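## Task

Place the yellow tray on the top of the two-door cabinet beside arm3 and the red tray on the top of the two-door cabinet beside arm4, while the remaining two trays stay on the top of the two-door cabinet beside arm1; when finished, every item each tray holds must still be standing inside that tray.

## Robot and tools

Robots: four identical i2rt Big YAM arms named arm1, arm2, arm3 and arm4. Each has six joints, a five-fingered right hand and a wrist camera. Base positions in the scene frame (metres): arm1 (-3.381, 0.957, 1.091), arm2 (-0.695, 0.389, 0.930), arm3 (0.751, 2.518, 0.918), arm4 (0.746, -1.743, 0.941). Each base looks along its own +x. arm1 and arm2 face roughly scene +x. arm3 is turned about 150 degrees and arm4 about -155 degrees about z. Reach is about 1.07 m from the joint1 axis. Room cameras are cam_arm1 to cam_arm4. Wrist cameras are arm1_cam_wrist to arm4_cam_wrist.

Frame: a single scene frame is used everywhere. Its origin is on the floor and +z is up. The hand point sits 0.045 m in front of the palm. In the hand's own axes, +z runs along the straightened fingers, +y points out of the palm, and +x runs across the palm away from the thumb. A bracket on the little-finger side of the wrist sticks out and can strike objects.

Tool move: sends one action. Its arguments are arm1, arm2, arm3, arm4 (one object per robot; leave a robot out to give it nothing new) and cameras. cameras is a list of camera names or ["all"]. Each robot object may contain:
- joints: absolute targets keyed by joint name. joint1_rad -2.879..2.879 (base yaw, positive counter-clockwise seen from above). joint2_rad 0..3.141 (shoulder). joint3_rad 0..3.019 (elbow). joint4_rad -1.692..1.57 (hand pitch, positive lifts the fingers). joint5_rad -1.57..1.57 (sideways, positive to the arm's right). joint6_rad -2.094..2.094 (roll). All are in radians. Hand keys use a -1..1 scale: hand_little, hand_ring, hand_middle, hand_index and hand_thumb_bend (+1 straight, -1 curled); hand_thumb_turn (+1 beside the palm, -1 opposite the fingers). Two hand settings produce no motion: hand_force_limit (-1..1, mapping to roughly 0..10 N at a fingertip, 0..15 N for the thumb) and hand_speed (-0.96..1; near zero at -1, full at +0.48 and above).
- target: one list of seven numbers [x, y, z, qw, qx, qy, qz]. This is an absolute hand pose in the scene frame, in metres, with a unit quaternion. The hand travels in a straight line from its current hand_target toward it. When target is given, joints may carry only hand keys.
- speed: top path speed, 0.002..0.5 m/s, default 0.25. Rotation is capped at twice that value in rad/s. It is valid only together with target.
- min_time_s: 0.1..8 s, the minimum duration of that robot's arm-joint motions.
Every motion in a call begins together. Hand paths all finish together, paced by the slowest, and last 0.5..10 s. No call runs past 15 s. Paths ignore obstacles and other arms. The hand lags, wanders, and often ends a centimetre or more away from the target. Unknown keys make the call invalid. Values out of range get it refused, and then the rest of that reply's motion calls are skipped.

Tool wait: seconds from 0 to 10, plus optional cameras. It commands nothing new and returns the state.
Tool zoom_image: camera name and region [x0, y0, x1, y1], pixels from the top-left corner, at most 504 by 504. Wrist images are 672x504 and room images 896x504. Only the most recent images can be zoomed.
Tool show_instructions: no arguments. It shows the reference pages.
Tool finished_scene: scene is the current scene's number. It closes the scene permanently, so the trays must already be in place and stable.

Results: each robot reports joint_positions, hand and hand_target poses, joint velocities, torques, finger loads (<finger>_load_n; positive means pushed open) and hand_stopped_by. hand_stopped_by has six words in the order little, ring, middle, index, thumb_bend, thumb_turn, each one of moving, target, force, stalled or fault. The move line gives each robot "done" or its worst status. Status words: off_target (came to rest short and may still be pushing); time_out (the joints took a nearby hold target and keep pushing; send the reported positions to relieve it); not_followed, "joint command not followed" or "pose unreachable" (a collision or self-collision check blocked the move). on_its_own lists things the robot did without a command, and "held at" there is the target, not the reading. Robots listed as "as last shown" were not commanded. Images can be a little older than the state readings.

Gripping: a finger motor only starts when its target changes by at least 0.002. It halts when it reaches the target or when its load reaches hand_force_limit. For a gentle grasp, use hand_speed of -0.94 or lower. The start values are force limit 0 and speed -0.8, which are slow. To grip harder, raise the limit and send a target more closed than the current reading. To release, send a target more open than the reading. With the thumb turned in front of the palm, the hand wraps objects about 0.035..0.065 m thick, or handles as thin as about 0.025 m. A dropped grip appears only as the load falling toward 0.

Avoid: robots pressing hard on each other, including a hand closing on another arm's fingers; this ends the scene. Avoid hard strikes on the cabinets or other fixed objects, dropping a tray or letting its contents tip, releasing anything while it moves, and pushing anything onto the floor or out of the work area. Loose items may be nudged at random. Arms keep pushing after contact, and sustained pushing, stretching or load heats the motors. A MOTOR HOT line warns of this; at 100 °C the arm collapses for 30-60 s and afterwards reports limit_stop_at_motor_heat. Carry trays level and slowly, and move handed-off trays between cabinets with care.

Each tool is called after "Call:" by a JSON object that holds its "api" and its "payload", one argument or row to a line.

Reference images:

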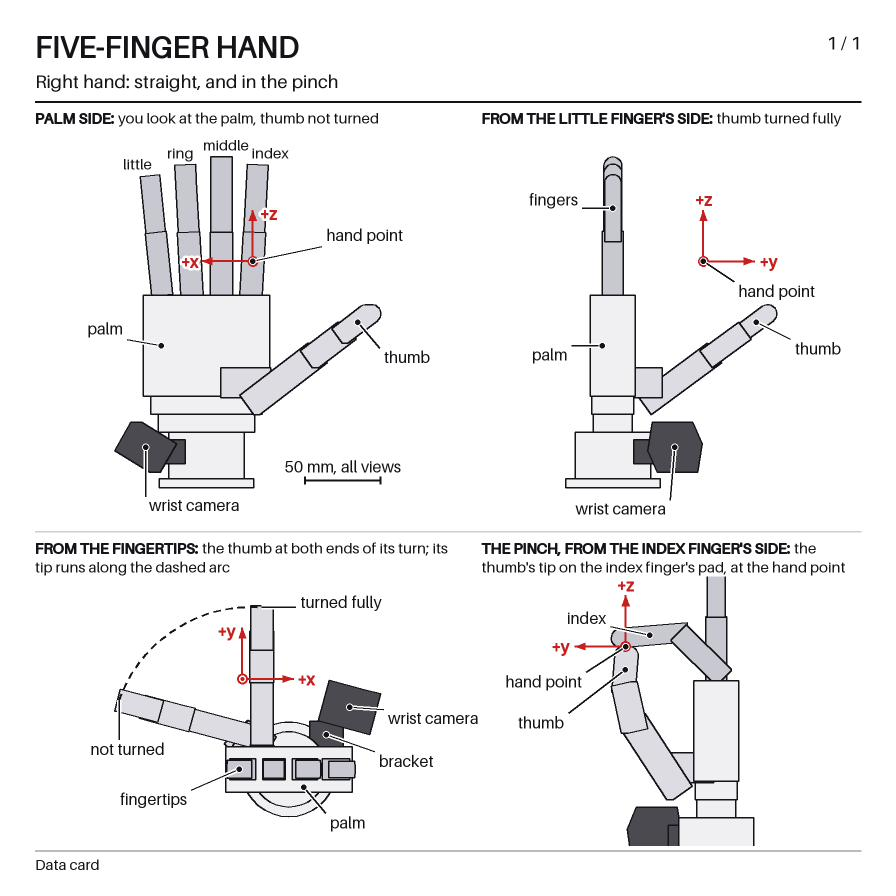

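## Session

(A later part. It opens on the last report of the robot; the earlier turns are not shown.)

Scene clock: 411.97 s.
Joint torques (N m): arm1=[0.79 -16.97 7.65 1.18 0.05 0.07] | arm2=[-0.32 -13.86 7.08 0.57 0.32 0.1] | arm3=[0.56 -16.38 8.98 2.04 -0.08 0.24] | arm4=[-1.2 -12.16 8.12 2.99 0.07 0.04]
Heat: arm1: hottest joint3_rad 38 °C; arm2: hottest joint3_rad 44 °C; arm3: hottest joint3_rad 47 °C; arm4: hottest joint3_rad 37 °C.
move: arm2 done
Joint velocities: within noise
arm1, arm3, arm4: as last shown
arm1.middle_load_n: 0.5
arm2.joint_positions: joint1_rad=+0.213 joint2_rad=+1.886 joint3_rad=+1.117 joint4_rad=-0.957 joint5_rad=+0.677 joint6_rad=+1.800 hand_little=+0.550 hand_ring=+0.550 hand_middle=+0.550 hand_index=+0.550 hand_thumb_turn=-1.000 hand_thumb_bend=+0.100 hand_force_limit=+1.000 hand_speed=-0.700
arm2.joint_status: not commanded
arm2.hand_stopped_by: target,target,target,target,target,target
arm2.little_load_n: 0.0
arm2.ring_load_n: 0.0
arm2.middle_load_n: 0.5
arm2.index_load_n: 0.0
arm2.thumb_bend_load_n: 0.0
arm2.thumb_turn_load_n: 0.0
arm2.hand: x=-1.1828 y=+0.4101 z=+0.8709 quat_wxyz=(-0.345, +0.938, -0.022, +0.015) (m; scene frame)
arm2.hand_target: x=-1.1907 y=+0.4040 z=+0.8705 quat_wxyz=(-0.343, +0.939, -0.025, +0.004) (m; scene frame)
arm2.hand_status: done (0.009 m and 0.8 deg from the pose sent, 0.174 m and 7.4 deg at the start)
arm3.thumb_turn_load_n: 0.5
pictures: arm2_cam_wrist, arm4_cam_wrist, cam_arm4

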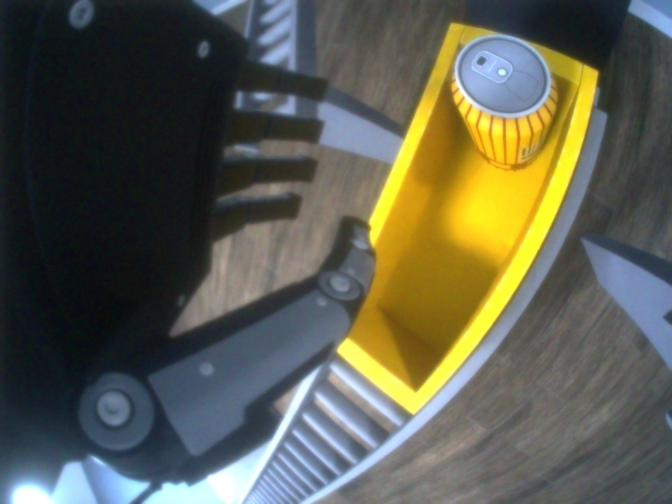

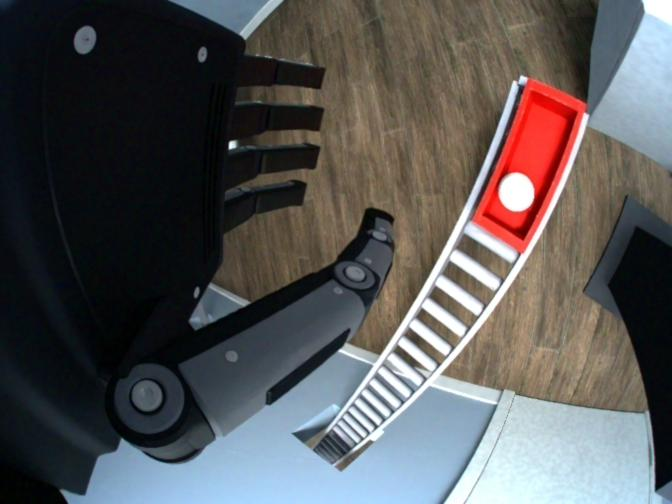

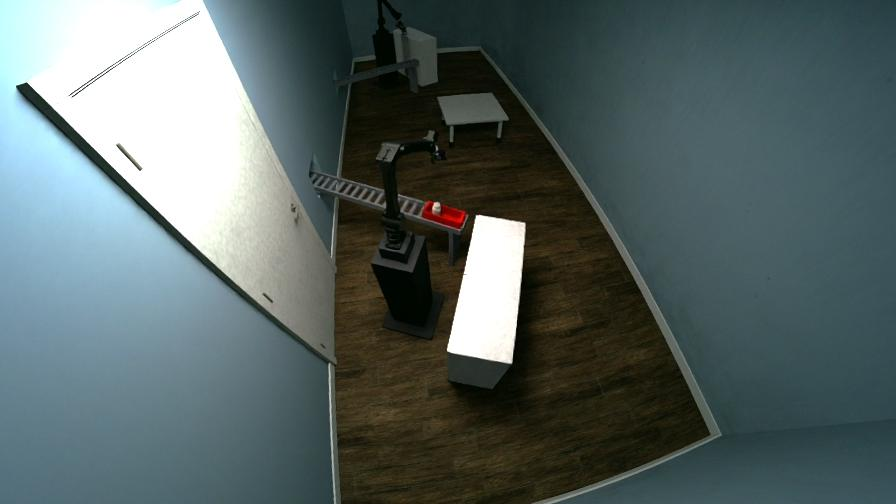

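Call:
{"api": "move", "payload": {
  "arm2": {"target": [-1.177, 0.39, 0.80, 0.3419, -0.9394, 0.0246, -0.009], "speed": 0.1},
  "arm4": {"target": [1.11, -1.253, 0.71, 0.3319, -0.9118, 0.2274, -0.0828], "speed": 0.15, "joints": {"hand_thumb_bend": -0.1}},
  "cameras": ["arm2_cam_wrist", "arm4_cam_wrist", "cam_arm2"]
}}

Call:
{"api": "zoom_image", "payload": {
  "camera": "cam_arm2",
  "region": [390, 260, 510, 360]
}}

Scene clock: 431.87 s.
Joint torques (N m): arm1=[0.91 -16.97 7.68 1.21 0.05 0.08] | arm2=[-0.26 -14.21 5.05 0.79 0.15 0.13] | arm3=[0.5 -16.38 8.96 2.04 -0.08 0.24] | arm4=[-2.55 -14.74 7.95 2.74 -0.27 -0.28]
Heat: arm1: hottest joint3_rad 38 °C; arm2: hottest joint3_rad 43 °C; arm3: hottest joint3_rad 47 °C; arm4: hottest joint3_rad 37 °C.
move: arm2 done; arm4 off_target
Joint velocities: within noise
arm1, arm3: as last shown
arm1.middle_load_n: 0.0
arm1.index_load_n: 0.5
arm2.joint_positions: joint1_rad=+0.245 joint2_rad=+2.012 joint3_rad=+1.085 joint4_rad=-0.823 joint5_rad=+0.671 joint6_rad=+1.846 hand_little=+0.550 hand_ring=+0.550 hand_middle=+0.550 hand_index=+0.550 hand_thumb_turn=-1.000 hand_thumb_bend=+0.100 hand_force_limit=+1.000 hand_speed=-0.700
arm2.joint_status: not commanded
arm2.hand_stopped_by: target,target,target,target,target,target
arm2.little_load_n: 0.0
arm2.ring_load_n: 0.0
arm2.middle_load_n: 0.0
arm2.index_load_n: 0.0
arm2.thumb_bend_load_n: 0.0
arm2.thumb_turn_load_n: 0.0
arm2.hand: x=-1.1750 y=+0.3970 z=+0.8057 quat_wxyz=(-0.345, +0.938, -0.025, +0.014) (m; scene frame)
arm2.hand_target: x=-1.1763 y=+0.3897 z=+0.8006 quat_wxyz=(-0.341, +0.940, -0.024, +0.009) (m; scene frame)
arm2.hand_status: done (0.009 m and 0.6 deg from the pose sent, 0.074 m and 0.8 deg at the start)
arm3.thumb_turn_load_n: 0.0
arm4.joint_positions: joint1_rad=+1.294 joint2_rad=+2.294 joint3_rad=+1.139 joint4_rad=+0.233 joint5_rad=-0.131 joint6_rad=-0.154 hand_little=+0.550 hand_ring=+0.550 hand_middle=+0.550 hand_index=+0.550 hand_thumb_turn=-1.000 hand_thumb_bend=-0.100 hand_force_limit=+0.000 hand_speed=-0.500
arm4.joint_status: all done
arm4.hand_stopped_by: target,target,target,target,target,target
arm4.little_load_n: 0.0
arm4.ring_load_n: 0.0
arm4.middle_load_n: 0.0
arm4.index_load_n: 0.0
arm4.thumb_bend_load_n: 0.5
arm4.thumb_turn_load_n: 0.0
arm4.hand: x=+1.0936 y=-1.2689 z=+0.7134 quat_wxyz=(-0.316, +0.915, -0.240, +0.078) (m; scene frame)
arm4.hand_target: x=+1.1114 y=-1.2594 z=+0.7120 quat_wxyz=(-0.330, +0.910, -0.234, +0.088) (m; scene frame)
arm4.hand_status: off_target (0.023 m and 2.4 deg from the pose sent, 0.309 m and 4.3 deg at the start)
pictures: arm2_cam_wrist, arm4_cam_wrist, cam_arm2

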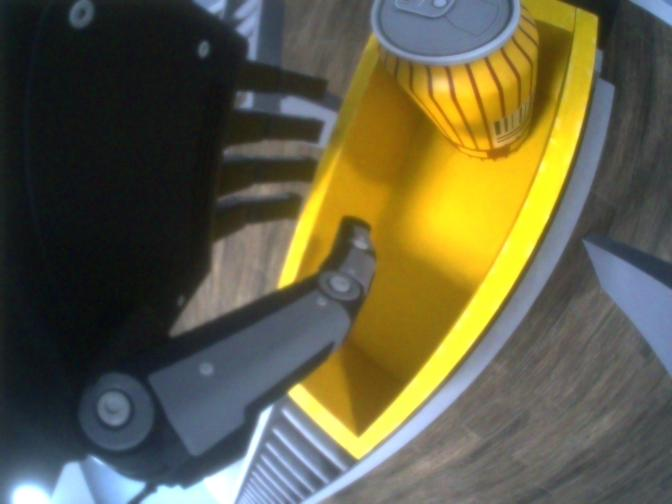

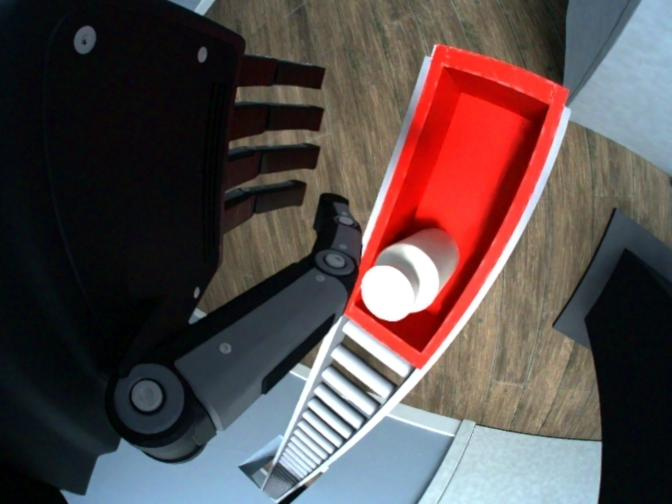

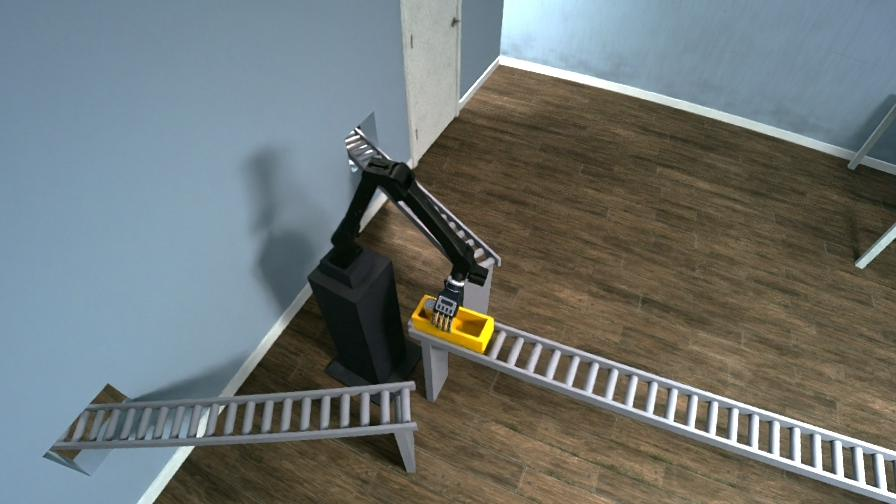

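Scaled by 4.200 from the camera's 896x504 image, which has a finer 1280x720 frame.

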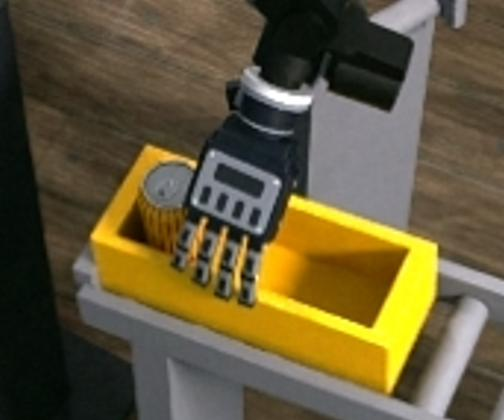

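Call:
{"api": "move", "payload": {
  "arm2": {"target": [-1.176, 0.421, 0.742, 0.3419, -0.9394, 0.0246, -0.009], "speed": 0.08},
  "arm4": {"target": [1.110, -1.243, 0.605, 0.3319, -0.9118, 0.2274, -0.0828], "speed": 0.1},
  "cameras": ["arm2_cam_wrist", "arm4_cam_wrist"]
}}

Scene clock: 443.77 s.
Joint torques (N m): arm1=[0.91 -16.97 7.69 1.2 0.05 0.08] | arm2=[-2.84 -14.1 4.23 0.72 0.49 -0.07] | arm3=[0.5 -16.38 8.98 2.04 -0.08 0.24] | arm4=[-0.91 -15.68 6.72 2.66 -0.27 -0.2]
Heat: arm1: hottest joint3_rad 38 °C; arm2: hottest joint3_rad 42 °C; arm3: hottest joint3_rad 47 °C; arm4: hottest joint3_rad 38 °C.
move: arm2 done; arm4 off_target
Joint velocities: within noise
arm1, arm3: as last shown
arm1.index_load_n: 0.0
arm2.joint_positions: joint1_rad=+0.205 joint2_rad=+2.135 joint3_rad=+1.070 joint4_rad=-0.636 joint5_rad=+0.671 joint6_rad=+1.785 hand_little=+0.550 hand_ring=+0.550 hand_middle=+0.550 hand_index=+0.550 hand_thumb_turn=-1.000 hand_thumb_bend=+0.100 hand_force_limit=+1.000 hand_speed=-0.700
arm2.joint_status: not commanded
arm2.hand_stopped_by: target,target,target,target,target,target
arm2.little_load_n: 0.0
arm2.ring_load_n: 0.0
arm2.middle_load_n: 0.0
arm2.index_load_n: 0.0
arm2.thumb_bend_load_n: 0.5
arm2.thumb_turn_load_n: 0.0
arm2.hand: x=-1.1758 y=+0.4145 z=+0.7466 quat_wxyz=(-0.340, +0.940, -0.023, +0.008) (m; scene frame)
arm2.hand_target: x=-1.1753 y=+0.4208 z=+0.7425 quat_wxyz=(-0.342, +0.939, -0.025, +0.009) (m; scene frame)
arm2.hand_status: done (0.008 m and 0.3 deg from the pose sent, 0.068 m and 0.6 deg at the start)
arm4.joint_positions: joint1_rad=+1.294 joint2_rad=+2.566 joint3_rad=+1.303 joint4_rad=+0.345 joint5_rad=-0.134 joint6_rad=-0.154 hand_little=+0.550 hand_ring=+0.550 hand_middle=+0.550 hand_index=+0.550 hand_thumb_turn=-1.000 hand_thumb_bend=-0.100 hand_force_limit=+0.000 hand_speed=-0.500
arm4.joint_status: not commanded
arm4.hand_stopped_by: target,target,target,target,target,target
arm4.little_load_n: 0.0
arm4.ring_load_n: 0.0
arm4.middle_load_n: 0.0
arm4.index_load_n: 0.0
arm4.thumb_bend_load_n: 0.0
arm4.thumb_turn_load_n: 0.0
arm4.hand: x=+1.1037 y=-1.2564 z=+0.6099 quat_wxyz=(-0.318, +0.914, -0.239, +0.077) (m; scene frame)
arm4.hand_target: x=+1.1095 y=-1.2441 z=+0.6055 quat_wxyz=(-0.332, +0.912, -0.228, +0.083) (m; scene frame)
arm4.hand_status: off_target (0.016 m and 2.1 deg from the pose sent, 0.113 m and 2.4 deg at the start)
pictures: arm2_cam_wrist, arm4_cam_wrist

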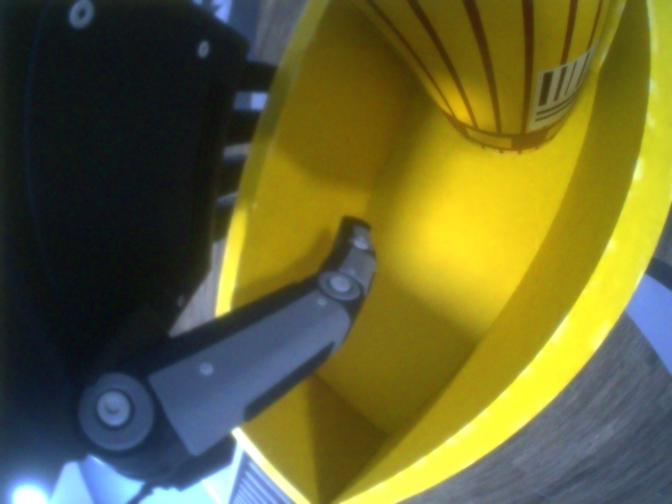

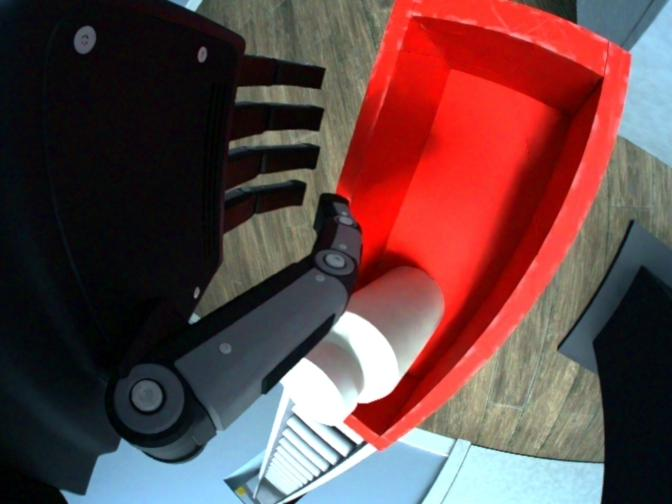

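Call:
{"api": "move", "payload": {
  "arm2": {"joints": {"hand_thumb_bend": -0.5, "hand_force_limit": -0.5, "hand_speed": -0.84}},
  "arm4": {"target": [1.103, -1.248, 0.55, 0.3319, -0.9118, 0.2274, -0.0828], "speed": 0.06},
  "cameras": ["arm2_cam_wrist", "arm4_cam_wrist"]
}}

Scene clock: 452.67 s.
Joint torques (N m): arm1=[0.91 -16.97 7.68 1.18 0.05 0.07] | arm2=[-2.67 -14.74 4.46 0.98 0.53 -0.01] | arm3=[0.56 -16.38 8.98 2.04 -0.08 0.24] | arm4=[-0.56 -15.97 6.2 2.88 -0.16 -0.21]
Heat: arm1: hottest joint3_rad 38 °C; arm2: hottest joint3_rad 41 °C; arm3: hottest joint3_rad 47 °C; arm4: hottest joint3_rad 38 °C.
move: arm2 off_target; arm4 off_target
Joint velocities: within noise
arm1, arm3: as last shown
arm1.little_load_n: -0.5
arm2.joint_positions: joint1_rad=+0.205 joint2_rad=+2.136 joint3_rad=+1.070 joint4_rad=-0.636 joint5_rad=+0.671 joint6_rad=+1.773 hand_little=+0.550 hand_ring=+0.550 hand_middle=+0.550 hand_index=+0.550 hand_thumb_turn=-1.000 hand_thumb_bend=-0.470 hand_force_limit=-0.500 hand_speed=-0.840
arm2.joint_status: hand_thumb_bend off_target (ended at -0.470, target -0.500); the others done
arm2.hand_stopped_by: target,target,target,target,force,target
arm2.little_load_n: 0.0
arm2.ring_load_n: 0.0
arm2.middle_load_n: 0.0
arm2.index_load_n: 0.0
arm2.thumb_bend_load_n: 3.5
arm2.thumb_turn_load_n: 0.5
arm2.hand: x=-1.1746 y=+0.4143 z=+0.7457 quat_wxyz=(-0.340, +0.940, -0.017, +0.011) (m; scene frame)
arm2.hand_target: x=-1.1745 y=+0.4206 z=+0.7419 quat_wxyz=(-0.342, +0.940, -0.020, +0.011) (m; scene frame)
arm2.hand_status: not commanded
arm4.joint_positions: joint1_rad=+1.294 joint2_rad=+2.695 joint3_rad=+1.372 joint4_rad=+0.408 joint5_rad=-0.134 joint6_rad=-0.154 hand_little=+0.550 hand_ring=+0.550 hand_middle=+0.550 hand_index=+0.550 hand_thumb_turn=-1.000 hand_thumb_bend=-0.100 hand_force_limit=+0.000 hand_speed=-0.500
arm4.joint_status: not commanded
arm4.hand_stopped_by: target,target,target,target,target,target
arm4.little_load_n: 0.0
arm4.ring_load_n: 0.0
arm4.middle_load_n: 0.0
arm4.index_load_n: 0.0
arm4.thumb_bend_load_n: 0.0
arm4.thumb_turn_load_n: 0.5
arm4.hand: x=+1.1006 y=-1.2600 z=+0.5572 quat_wxyz=(-0.320, +0.914, -0.239, +0.078) (m; scene frame)
arm4.hand_target: x=+1.1022 y=-1.2492 z=+0.5502 quat_wxyz=(-0.331, +0.912, -0.228, +0.083) (m; scene frame)
arm4.hand_status: off_target (0.014 m and 2.0 deg from the pose sent, 0.061 m and 2.1 deg at the start)
pictures: arm2_cam_wrist, arm4_cam_wrist

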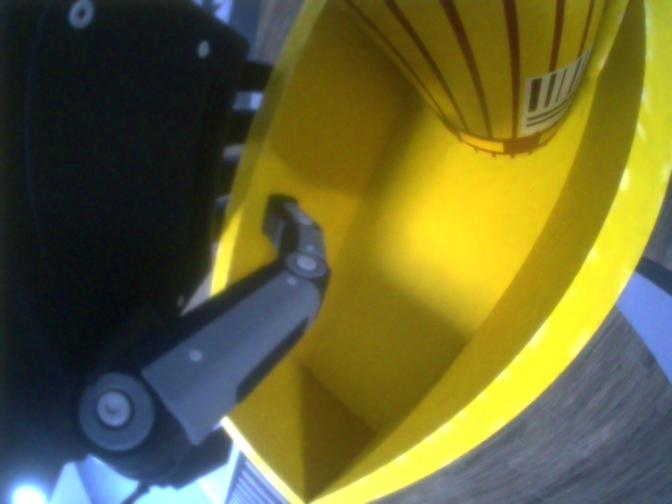

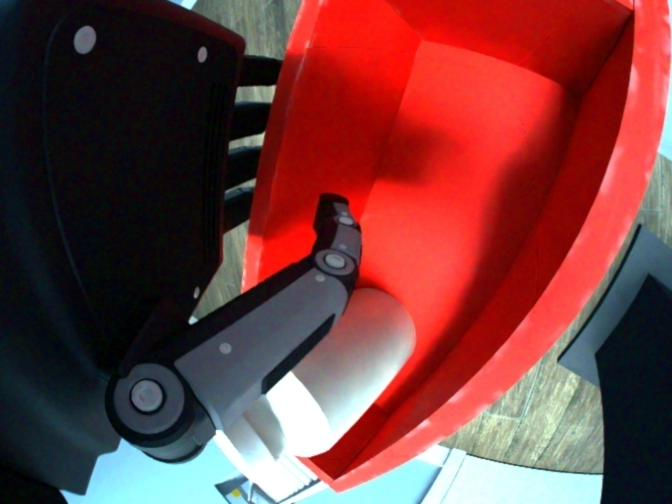

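Call:
{"api": "move", "payload": {
  "arm2": {"joints": {"hand_little": -0.3, "hand_ring": -0.3, "hand_middle": -0.3, "hand_index": -0.3, "hand_force_limit": -0.2, "hand_speed": -0.85}},
  "arm4": {"target": [1.110, -1.250, 0.533, 0.3319, -0.9118, 0.2274, -0.0828], "speed": 0.06},
  "cameras": ["arm2_cam_wrist", "arm4_cam_wrist"]
}}

Scene clock: 463.67 s.
Joint torques (N m): arm1=[0.85 -17.03 7.69 1.21 0.05 0.08] | arm2=[-2.32 -14.21 4.22 0.72 0.36 -0.04] | arm3=[0.56 -16.32 8.98 2.06 -0.08 0.24] | arm4=[-1.85 -15.56 6.32 2.48 -0.26 -0.24]
Heat: arm1: hottest joint3_rad 38 °C; arm2: hottest joint3_rad 40 °C; arm3: hottest joint3_rad 47 °C; arm4: hottest joint3_rad 37 °C.
move: arm2 off_target; arm4 off_target
Joint velocities: within noise
arm1.joint_positions: joint1_rad=+1.645 joint2_rad=+1.834 joint3_rad=+1.069 joint4_rad=+0.003 joint5_rad=+0.042 joint6_rad=+0.050 hand_little=+0.550 hand_ring=+0.550 hand_middle=+0.200 hand_index=+0.550 hand_thumb_turn=-1.000 hand_thumb_bend=-0.030 hand_force_limit=+1.000 hand_speed=-0.700
arm1.joint_status: not commanded
arm1.hand_stopped_by: target,target,target,target,target,target
arm1.little_load_n: 0.0
arm1.ring_load_n: 0.0
arm1.middle_load_n: 0.0
arm1.index_load_n: 0.0
arm1.thumb_bend_load_n: 0.0
arm1.thumb_turn_load_n: 0.0
arm1.hand: x=-3.3185 y=+0.3439 z=+1.0743 quat_wxyz=(+0.000, +0.002, +0.920, -0.392) (m; scene frame)
arm1.hand_target: x=-3.3145 y=+0.3425 z=+1.0787 quat_wxyz=(+0.002, +0.005, +0.921, -0.391) (m; scene frame)
arm1.hand_status: not commanded
arm2.joint_positions: joint1_rad=+0.205 joint2_rad=+2.136 joint3_rad=+1.070 joint4_rad=-0.636 joint5_rad=+0.676 joint6_rad=+1.782 hand_little=+0.316 hand_ring=+0.344 hand_middle=+0.358 hand_index=+0.345 hand_thumb_turn=-1.000 hand_thumb_bend=-0.468 hand_force_limit=-0.200 hand_speed=-0.850
arm2.joint_status: hand_little off_target (ended at +0.316, target -0.300); hand_ring off_target (ended at +0.344, target -0.300); hand_middle off_target (ended at +0.358, target -0.300); hand_index off_target (ended at +0.345, target -0.300); the others done
arm2.hand_stopped_by: force,force,force,force,force,target
arm2.little_load_n: 5.5
arm2.ring_load_n: 3.0
arm2.middle_load_n: 2.0
arm2.index_load_n: 6.5
arm2.thumb_bend_load_n: 12.5
arm2.thumb_turn_load_n: 1.5
arm2.hand: x=-1.1753 y=+0.4153 z=+0.7463 quat_wxyz=(-0.342, +0.939, -0.021, +0.009) (m; scene frame)
arm2.hand_target: x=-1.1751 y=+0.4207 z=+0.7422 quat_wxyz=(-0.342, +0.939, -0.024, +0.010) (m; scene frame)
arm2.hand_status: not commanded
arm3: as last shown
arm4.joint_positions: joint1_rad=+1.295 joint2_rad=+2.733 joint3_rad=+1.415 joint4_rad=+0.415 joint5_rad=-0.141 joint6_rad=-0.154 hand_little=+0.550 hand_ring=+0.550 hand_middle=+0.550 hand_index=+0.550 hand_thumb_turn=-1.000 hand_thumb_bend=-0.100 hand_force_limit=+0.000 hand_speed=-0.500
arm4.joint_status: not commanded
arm4.hand_stopped_by: target,target,target,target,target,target
arm4.little_load_n: 0.0
arm4.ring_load_n: 0.0
arm4.middle_load_n: 0.0
arm4.index_load_n: 0.0
arm4.thumb_bend_load_n: 0.0
arm4.thumb_turn_load_n: 0.0
arm4.hand: x=+1.1044 y=-1.2525 z=+0.5449 quat_wxyz=(-0.326, +0.912, -0.236, +0.078) (m; scene frame)
arm4.hand_target: x=+1.1092 y=-1.2494 z=+0.5341 quat_wxyz=(-0.333, +0.912, -0.227, +0.083) (m; scene frame)
arm4.hand_status: off_target (0.013 m and 1.3 deg from the pose sent, 0.028 m and 2.0 deg at the start)
pictures: arm2_cam_wrist, arm4_cam_wrist

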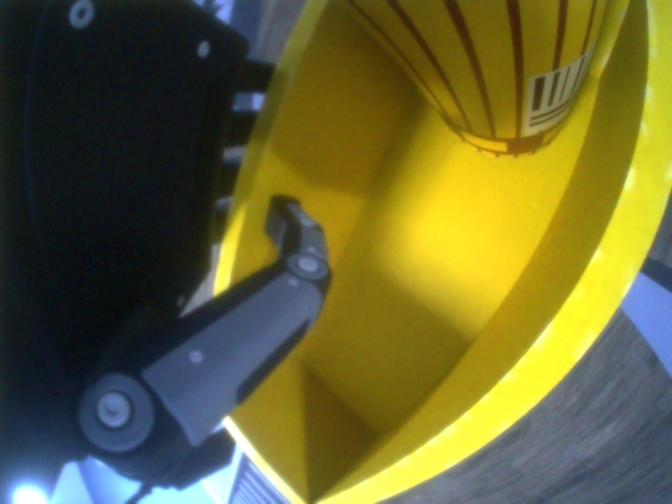

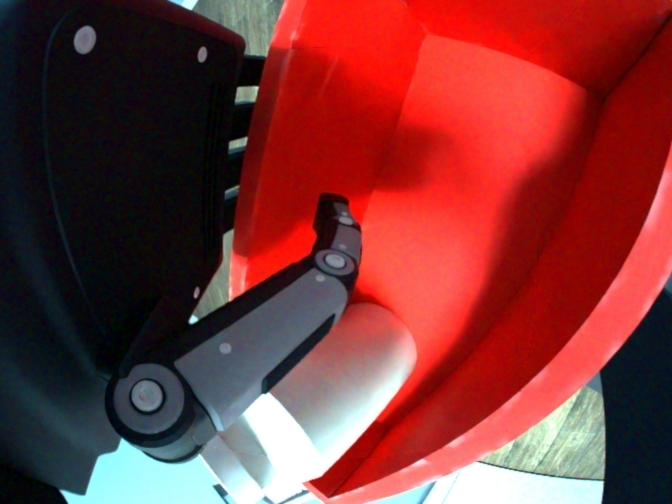

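Call:
{"api": "move", "payload": {
  "arm2": {"joints": {"hand_little": -0.5, "hand_ring": -0.5, "hand_middle": -0.5, "hand_index": -0.5, "hand_thumb_bend": -0.85, "hand_force_limit": 0.85, "hand_speed": -0.88}},
  "arm4": {"joints": {"hand_thumb_bend": -0.55, "hand_force_limit": -0.5, "hand_speed": -0.84}},
  "cameras": ["arm4_cam_wrist"]
}}

Scene clock: 466.97 s.
Joint torques (N m): arm1=[0.85 -16.91 7.69 1.18 0.05 0.08] | arm2=[-2.26 -14.33 4.3 0.64 -0.07 -0.04] | arm3=[0.56 -16.38 8.96 2.07 -0.07 0.25] | arm4=[-1.49 -15.56 6.15 2.59 -0.19 -0.28]
Heat: arm1: hottest joint3_rad 38 °C; arm2: hottest joint3_rad 40 °C; arm3: hottest joint3_rad 47 °C; arm4: hottest joint3_rad 37 °C.
move: arm2 off_target; arm4 off_target
Joint velocities: within noise
arm1: as last shown
arm2.joint_positions: joint1_rad=+0.198 joint2_rad=+2.138 joint3_rad=+1.068 joint4_rad=-0.636 joint5_rad=+0.700 joint6_rad=+1.782 hand_little=+0.252 hand_ring=+0.260 hand_middle=+0.265 hand_index=+0.270 hand_thumb_turn=-1.000 hand_thumb_bend=-0.463 hand_force_limit=+0.850 hand_speed=-0.880
arm2.joint_status: hand_little off_target (ended at +0.252, target -0.500); hand_ring off_target (ended at +0.260, target -0.500); hand_middle off_target (ended at +0.265, target -0.500); hand_index off_target (ended at +0.270, target -0.500); hand_thumb_bend off_target (ended at -0.463, target -0.850); the others done
arm2.hand_stopped_by: force,force,force,force,force,target
arm2.little_load_n: 2.0
arm2.ring_load_n: 8.5
arm2.middle_load_n: 12.0
arm2.index_load_n: 4.5
arm2.thumb_bend_load_n: 24.0
arm2.thumb_turn_load_n: 3.0
arm2.hand: x=-1.1745 y=+0.4236 z=+0.7474 quat_wxyz=(-0.354, +0.935, -0.023, +0.009) (m; scene frame)
arm2.hand_target: x=-1.1750 y=+0.4262 z=+0.7435 quat_wxyz=(-0.348, +0.937, -0.027, +0.010) (m; scene frame)
arm2.hand_status: not commanded
arm3.joint_positions: joint1_rad=-1.563 joint2_rad=+1.698 joint3_rad=+1.128 joint4_rad=-0.244 joint5_rad=+0.016 joint6_rad=-0.011 hand_little=+0.550 hand_ring=+0.550 hand_middle=+0.550 hand_index=+0.550 hand_thumb_turn=-1.000 hand_thumb_bend=+0.250 hand_force_limit=+0.000 hand_speed=-0.500
arm3.joint_status: not commanded
arm3.hand_stopped_by: target,target,target,target,target,target
arm3.little_load_n: 0.0
arm3.ring_load_n: 0.0
arm3.middle_load_n: 0.0
arm3.index_load_n: 0.0
arm3.thumb_bend_load_n: 0.0
arm3.thumb_turn_load_n: 0.0
arm3.hand: x=+1.0681 y=+2.0091 z=+0.9706 quat_wxyz=(-0.092, +0.236, -0.900, +0.356) (m; scene frame)
arm3.hand_target: x=+1.0713 y=+2.0046 z=+0.9665 quat_wxyz=(-0.096, +0.230, -0.899, +0.361) (m; scene frame)
arm3.hand_status: not commanded
arm4.joint_positions: joint1_rad=+1.294 joint2_rad=+2.733 joint3_rad=+1.415 joint4_rad=+0.415 joint5_rad=-0.144 joint6_rad=-0.170 hand_little=+0.550 hand_ring=+0.550 hand_middle=+0.550 hand_index=+0.550 hand_thumb_turn=-1.000 hand_thumb_bend=-0.446 hand_force_limit=-0.500 hand_speed=-0.840
arm4.joint_status: hand_thumb_bend off_target (ended at -0.446, target -0.550); the others done
arm4.hand_stopped_by: target,target,target,target,force,target
arm4.little_load_n: 0.0
arm4.ring_load_n: 0.0
arm4.middle_load_n: 1.0
arm4.index_load_n: 0.0
arm4.thumb_bend_load_n: 4.5
arm4.thumb_turn_load_n: 0.0
arm4.hand: x=+1.1053 y=-1.2535 z=+0.5447 quat_wxyz=(-0.326, +0.914, -0.228, +0.079) (m; scene frame)
arm4.hand_target: x=+1.1103 y=-1.2504 z=+0.5340 quat_wxyz=(-0.333, +0.913, -0.222, +0.084) (m; scene frame)
arm4.hand_status: not commanded
pictures: arm4_cam_wrist

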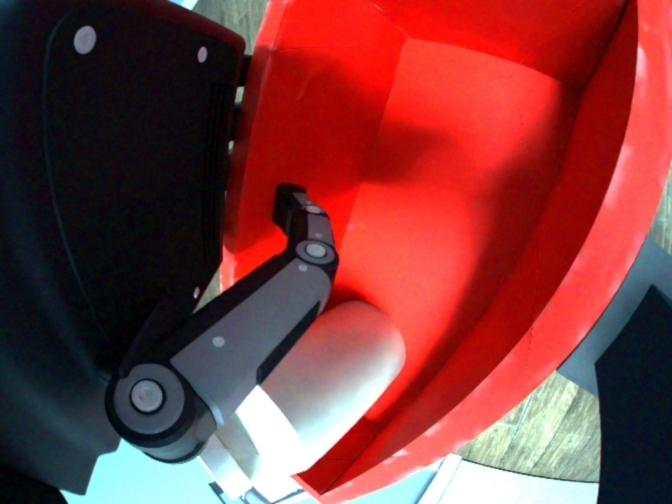

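Call:
{"api": "move", "payload": {
  "arm2": {"target": [-1.175, 0.42, 0.95, 0.3906, -0.9202, 0.0241, -0.0102], "speed": 0.12},
  "arm4": {"joints": {"hand_little": -0.3, "hand_ring": -0.3, "hand_middle": -0.3, "hand_index": -0.3, "hand_force_limit": -0.2, "hand_speed": -0.85}},
  "cameras": ["cam_arm2"]
}}

Call:
{"api": "move", "payload": {
  "arm4": {"joints": {"hand_little": -0.5, "hand_ring": -0.5, "hand_middle": -0.5, "hand_index": -0.5, "hand_thumb_bend": -0.85, "hand_force_limit": 0.85, "hand_speed": -0.88}},
  "cameras": ["cam_arm2", "arm2_cam_wrist", "cam_arm4"]
}}

Scene clock: 471.20 s.
Joint torques (N m): arm1=[0.91 -16.97 7.69 1.18 0.05 0.08] | arm2=[-0.32 -16.38 10.95 -1.05 0.97 0] | arm3=[0.56 -16.32 8.98 2.03 -0.08 0.24] | arm4=[-1.44 -15.62 6.01 2.48 -0.2 -0.16]
Heat: arm1: hottest joint3_rad 38 °C; arm2: hottest joint3_rad 40 °C; arm3: hottest joint3_rad 47 °C; arm4: hottest joint3_rad 36 °C.
move: arm2 off_target; arm4 off_target
Joint velocities: within noise
arm1, arm3: as last shown
arm2.joint_positions: joint1_rad=+0.224 joint2_rad=+1.794 joint3_rad=+1.100 joint4_rad=-1.122 joint5_rad=+0.743 joint6_rad=+1.851 hand_little=+0.252 hand_ring=+0.260 hand_middle=+0.265 hand_index=+0.270 hand_thumb_turn=-1.000 hand_thumb_bend=-0.462 hand_force_limit=+0.850 hand_speed=-0.880
arm2.joint_status: not commanded
arm2.hand_stopped_by: force,force,force,force,force,target
arm2.little_load_n: 0.5
arm2.ring_load_n: 6.5
arm2.middle_load_n: 10.0
arm2.index_load_n: 3.5
arm2.thumb_bend_load_n: 28.0
arm2.thumb_turn_load_n: 3.0
arm2.hand: x=-1.1532 y=+0.4222 z=+0.9151 quat_wxyz=(-0.382, +0.923, -0.021, +0.038) (m; scene frame)
arm2.hand_target: x=-1.1758 y=+0.4152 z=+0.9471 quat_wxyz=(-0.385, +0.923, -0.023, +0.010) (m; scene frame)
arm2.hand_status: off_target (0.041 m and 3.4 deg from the pose sent, 0.203 m and 4.5 deg at the start)
arm4.joint_positions: joint1_rad=+1.294 joint2_rad=+2.733 joint3_rad=+1.417 joint4_rad=+0.417 joint5_rad=-0.145 joint6_rad=-0.177 hand_little=+0.316 hand_ring=+0.344 hand_middle=+0.345 hand_index=+0.331 hand_thumb_turn=-1.000 hand_thumb_bend=-0.444 hand_force_limit=-0.200 hand_speed=-0.850
arm4.joint_status: hand_little off_target (ended at +0.316, target -0.300); hand_ring off_target (ended at +0.344, target -0.300); hand_middle off_target (ended at +0.345, target -0.300); hand_index off_target (ended at +0.331, target -0.300); the others done
arm4.hand_stopped_by: force,force,force,force,force,target
arm4.little_load_n: 5.5
arm4.ring_load_n: 1.5
arm4.middle_load_n: 4.0
arm4.index_load_n: 5.0
arm4.thumb_bend_load_n: 12.0
arm4.thumb_turn_load_n: 2.0
arm4.hand: x=+1.1062 y=-1.2527 z=+0.5451 quat_wxyz=(-0.327, +0.914, -0.225, +0.080) (m; scene frame)
arm4.hand_target: x=+1.1097 y=-1.2506 z=+0.5339 quat_wxyz=(-0.332, +0.913, -0.222, +0.083) (m; scene frame)
arm4.hand_status: not commanded
pictures: cam_arm2

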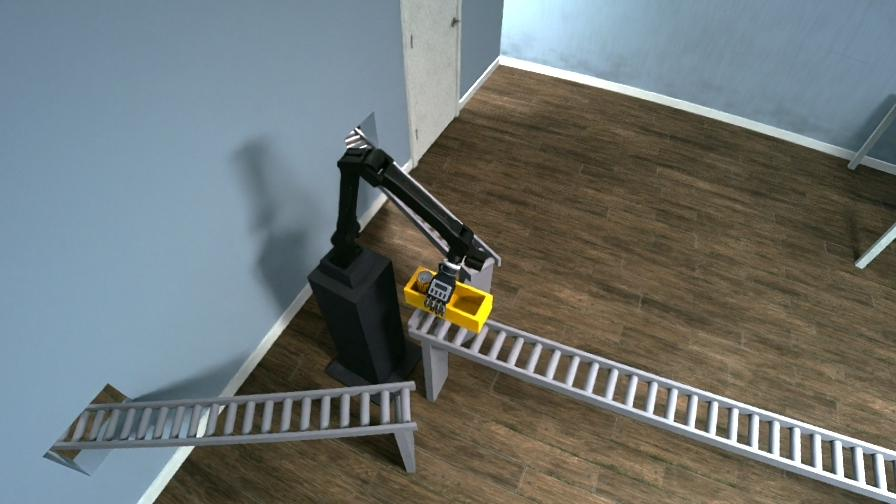

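Scene clock: 472.63 s.
Joint torques (N m): arm1=[0.85 -16.91 7.71 1.17 0.04 0.07] | arm2=[-0.26 -16.09 10.95 -0.91 0.96 0] | arm3=[0.5 -16.38 8.96 2.06 -0.08 0.24] | arm4=[-1.49 -14.92 5.76 2.4 -0.03 -0.2]
Heat: arm1: hottest joint3_rad 38 °C; arm2: hottest joint3_rad 40 °C; arm3: hottest joint3_rad 47 °C; arm4: hottest joint3_rad 36 °C.
move: arm4 off_target
Joint velocities: within noise
arm1, arm2, arm3: as last shown
arm2.hand_target: x=-1.1758 y=+0.4152 z=+0.9471 quat_wxyz=(-0.385, +0.923, -0.022, +0.010) (m; scene frame)
arm4.joint_positions: joint1_rad=+1.294 joint2_rad=+2.735 joint3_rad=+1.423 joint4_rad=+0.418 joint5_rad=-0.159 joint6_rad=-0.172 hand_little=+0.210 hand_ring=+0.249 hand_middle=+0.272 hand_index=+0.269 hand_thumb_turn=-1.000 hand_thumb_bend=-0.443 hand_force_limit=+0.850 hand_speed=-0.880
arm4.joint_status: hand_little off_target (ended at +0.210, target -0.500); hand_ring off_target (ended at +0.249, target -0.500); hand_middle off_target (ended at +0.272, target -0.500); hand_index off_target (ended at +0.269, target -0.500); hand_thumb_bend off_target (ended at -0.443, target -0.850); the others done
arm4.hand_stopped_by: force,force,force,force,force,target
arm4.little_load_n: 10.5
arm4.ring_load_n: 8.0
arm4.middle_load_n: 5.5
arm4.index_load_n: 5.5
arm4.thumb_bend_load_n: 25.5
arm4.thumb_turn_load_n: 4.5
arm4.hand: x=+1.1059 y=-1.2485 z=+0.5463 quat_wxyz=(-0.333, +0.913, -0.224, +0.075) (m; scene frame)
arm4.hand_target: x=+1.1080 y=-1.2495 z=+0.5338 quat_wxyz=(-0.334, +0.912, -0.223, +0.079) (m; scene frame)
arm4.hand_status: not commanded
pictures: arm2_cam_wrist, cam_arm2, cam_arm4

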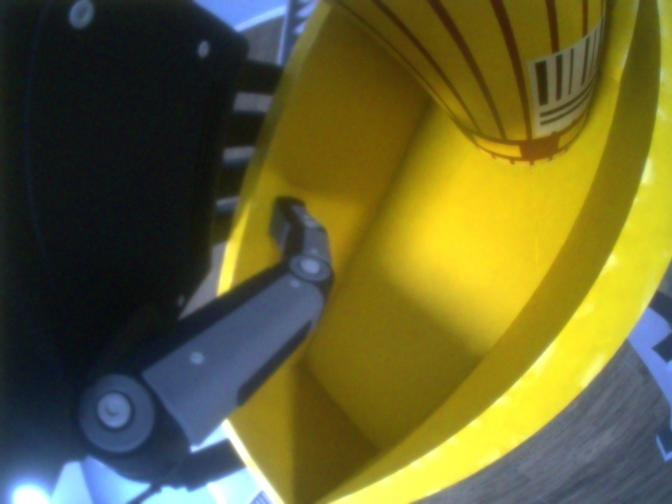

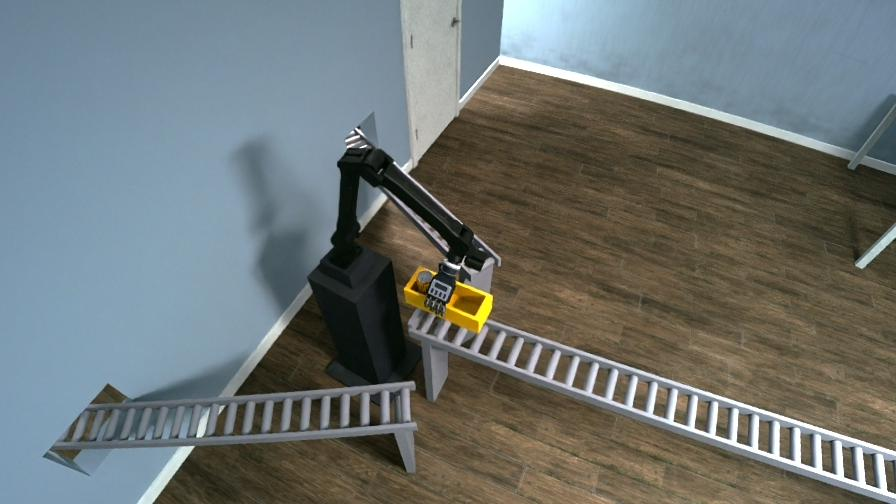

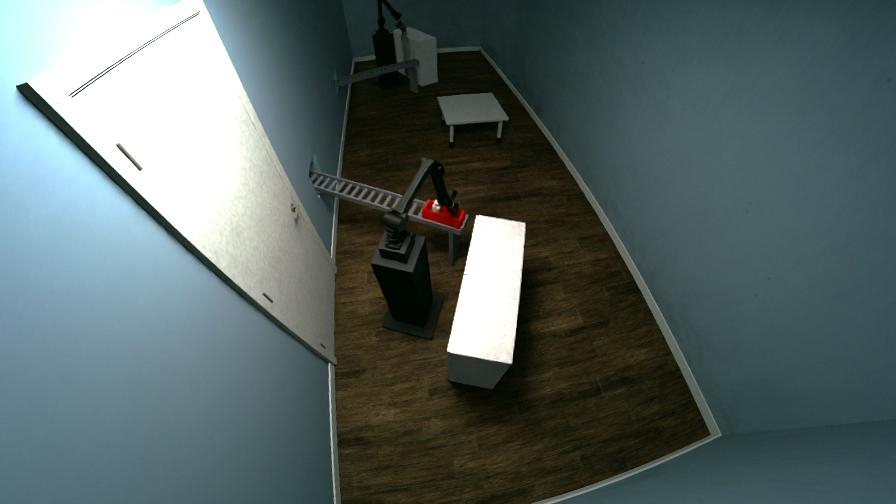

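Call:
{"api": "zoom_image", "payload": {
  "camera": "cam_arm2",
  "region": [385, 230, 515, 360]
}}

Scaled by 3.877 from the camera's 896x504 image, which has a finer 1280x720 frame.

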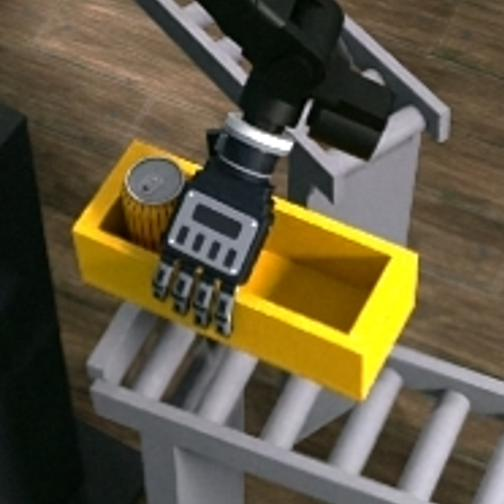

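Call:
{"api": "move", "payload": {
  "arm2": {"target": [-1.064, 0.886, 0.92, 0.3827, -0.8831, -0.2597, 0.0829], "speed": 0.13},
  "arm4": {"target": [1.110, -1.248, 0.66, 0.3771, -0.8939, 0.2333, -0.0691], "speed": 0.08},
  "cameras": ["cam_arm2", "cam_arm4", "arm4_cam_wrist"]
}}

Scene clock: 483.27 s.
Joint torques (N m): arm1=[0.85 -17.03 7.69 1.2 0.04 0.08] | arm2=[-1.67 -17.08 13.23 2.37 -0.06 -0.22] | arm3=[0.5 -16.38 8.98 2.06 -0.08 0.24] | arm4=[-2.61 -20.19 3.97 2.33 -0.64 0.28]
Heat: arm1: hottest joint3_rad 38 °C; arm2: hottest joint3_rad 41 °C; arm3: hottest joint3_rad 47 °C; arm4: hottest joint3_rad 36 °C.
move: arm2 off_target; arm4 off_target
Joint velocities: within noise
arm1, arm3: as last shown
arm1.little_load_n: 0.5
arm2.joint_positions: joint1_rad=-0.856 joint2_rad=+1.859 joint3_rad=+1.016 joint4_rad=-0.072 joint5_rad=+0.070 joint6_rad=+0.050 hand_little=+0.252 hand_ring=+0.260 hand_middle=+0.265 hand_index=+0.270 hand_thumb_turn=-1.000 hand_thumb_bend=-0.462 hand_force_limit=+0.850 hand_speed=-0.880
arm2.joint_status: not commanded
arm2.hand_stopped_by: force,force,force,force,force,target
arm2.little_load_n: 1.5
arm2.ring_load_n: 7.0
arm2.middle_load_n: 8.5
arm2.index_load_n: 3.5
arm2.thumb_bend_load_n: 27.5
arm2.thumb_turn_load_n: 2.5
arm2.hand: x=-1.0436 y=+0.8368 z=+0.8738 quat_wxyz=(-0.320, +0.908, +0.260, -0.073) (m; scene frame)
arm2.hand_target: x=-1.0656 y=+0.8768 z=+0.9198 quat_wxyz=(-0.374, +0.886, +0.261, -0.086) (m; scene frame)
arm2.hand_status: off_target (0.070 m and 7.8 deg from the pose sent, 0.472 m and 35.5 deg at the start)
arm4.joint_positions: joint1_rad=+1.300 joint2_rad=+2.521 joint3_rad=+1.220 joint4_rad=+0.434 joint5_rad=-0.185 joint6_rad=-0.183 hand_little=+0.210 hand_ring=+0.249 hand_middle=+0.272 hand_index=+0.270 hand_thumb_turn=-1.000 hand_thumb_bend=-0.442 hand_force_limit=+0.850 hand_speed=-0.880
arm4.joint_status: not commanded
arm4.hand_stopped_by: force,force,force,force,force,target
arm4.little_load_n: 6.0
arm4.ring_load_n: 5.0
arm4.middle_load_n: 4.5
arm4.index_load_n: 6.0
arm4.thumb_bend_load_n: 29.0
arm4.thumb_turn_load_n: 5.0
arm4.hand: x=+1.0880 y=-1.2573 z=+0.6285 quat_wxyz=(-0.348, +0.911, -0.210, +0.070) (m; scene frame)
arm4.hand_target: x=+1.1049 y=-1.2434 z=+0.6579 quat_wxyz=(-0.375, +0.896, -0.226, +0.072) (m; scene frame)
arm4.hand_status: off_target (0.039 m and 4.7 deg from the pose sent, 0.114 m and 5.7 deg at the start)
pictures: arm4_cam_wrist, cam_arm2, cam_arm4

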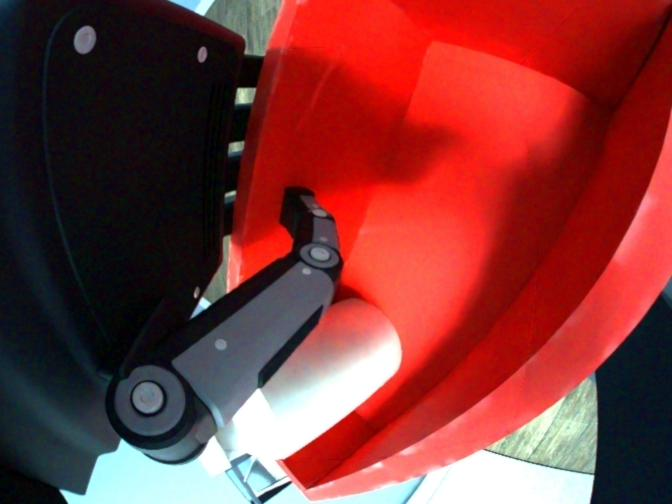

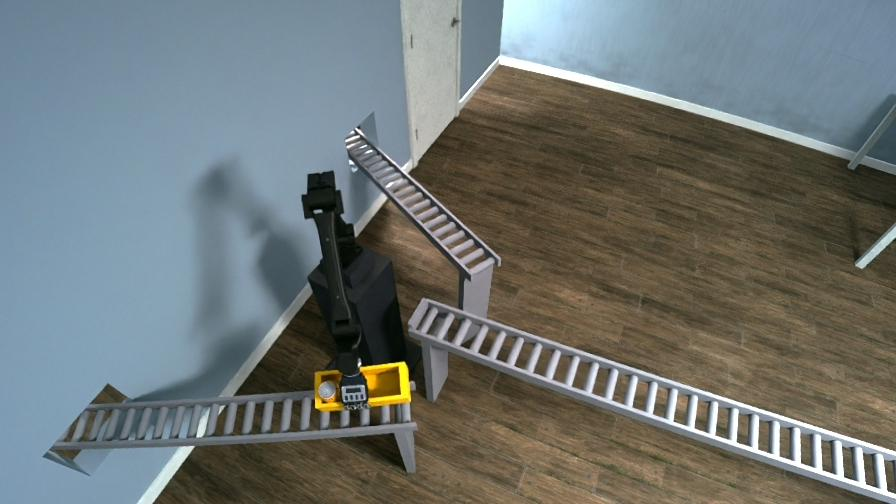

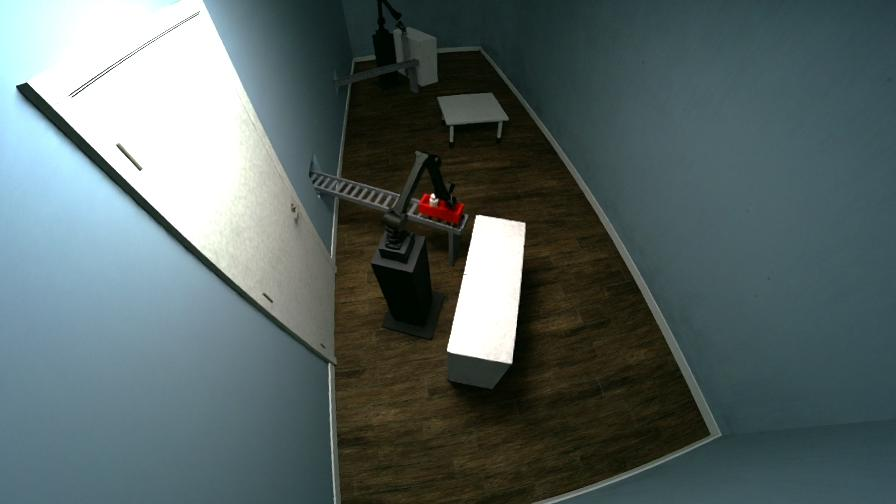

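Call:
{"api": "zoom_image", "payload": {
  "camera": "cam_arm4",
  "region": [390, 175, 490, 265]
}}

Call:
{"api": "zoom_image", "payload": {
  "camera": "cam_arm2",
  "region": [300, 345, 430, 475]
}}

Scaled by 5.040 from the camera's 896x504 image, which has a finer 1280x720 frame.

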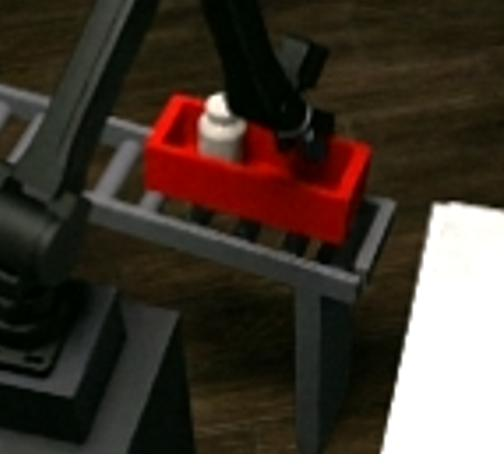

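Scaled by 3.877 from the camera's 896x504 image, which has a finer 1280x720 frame.

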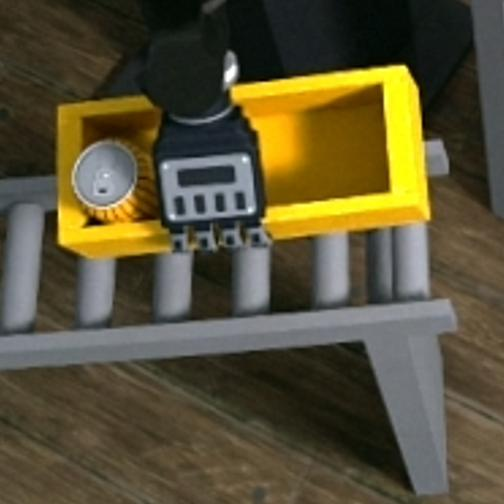

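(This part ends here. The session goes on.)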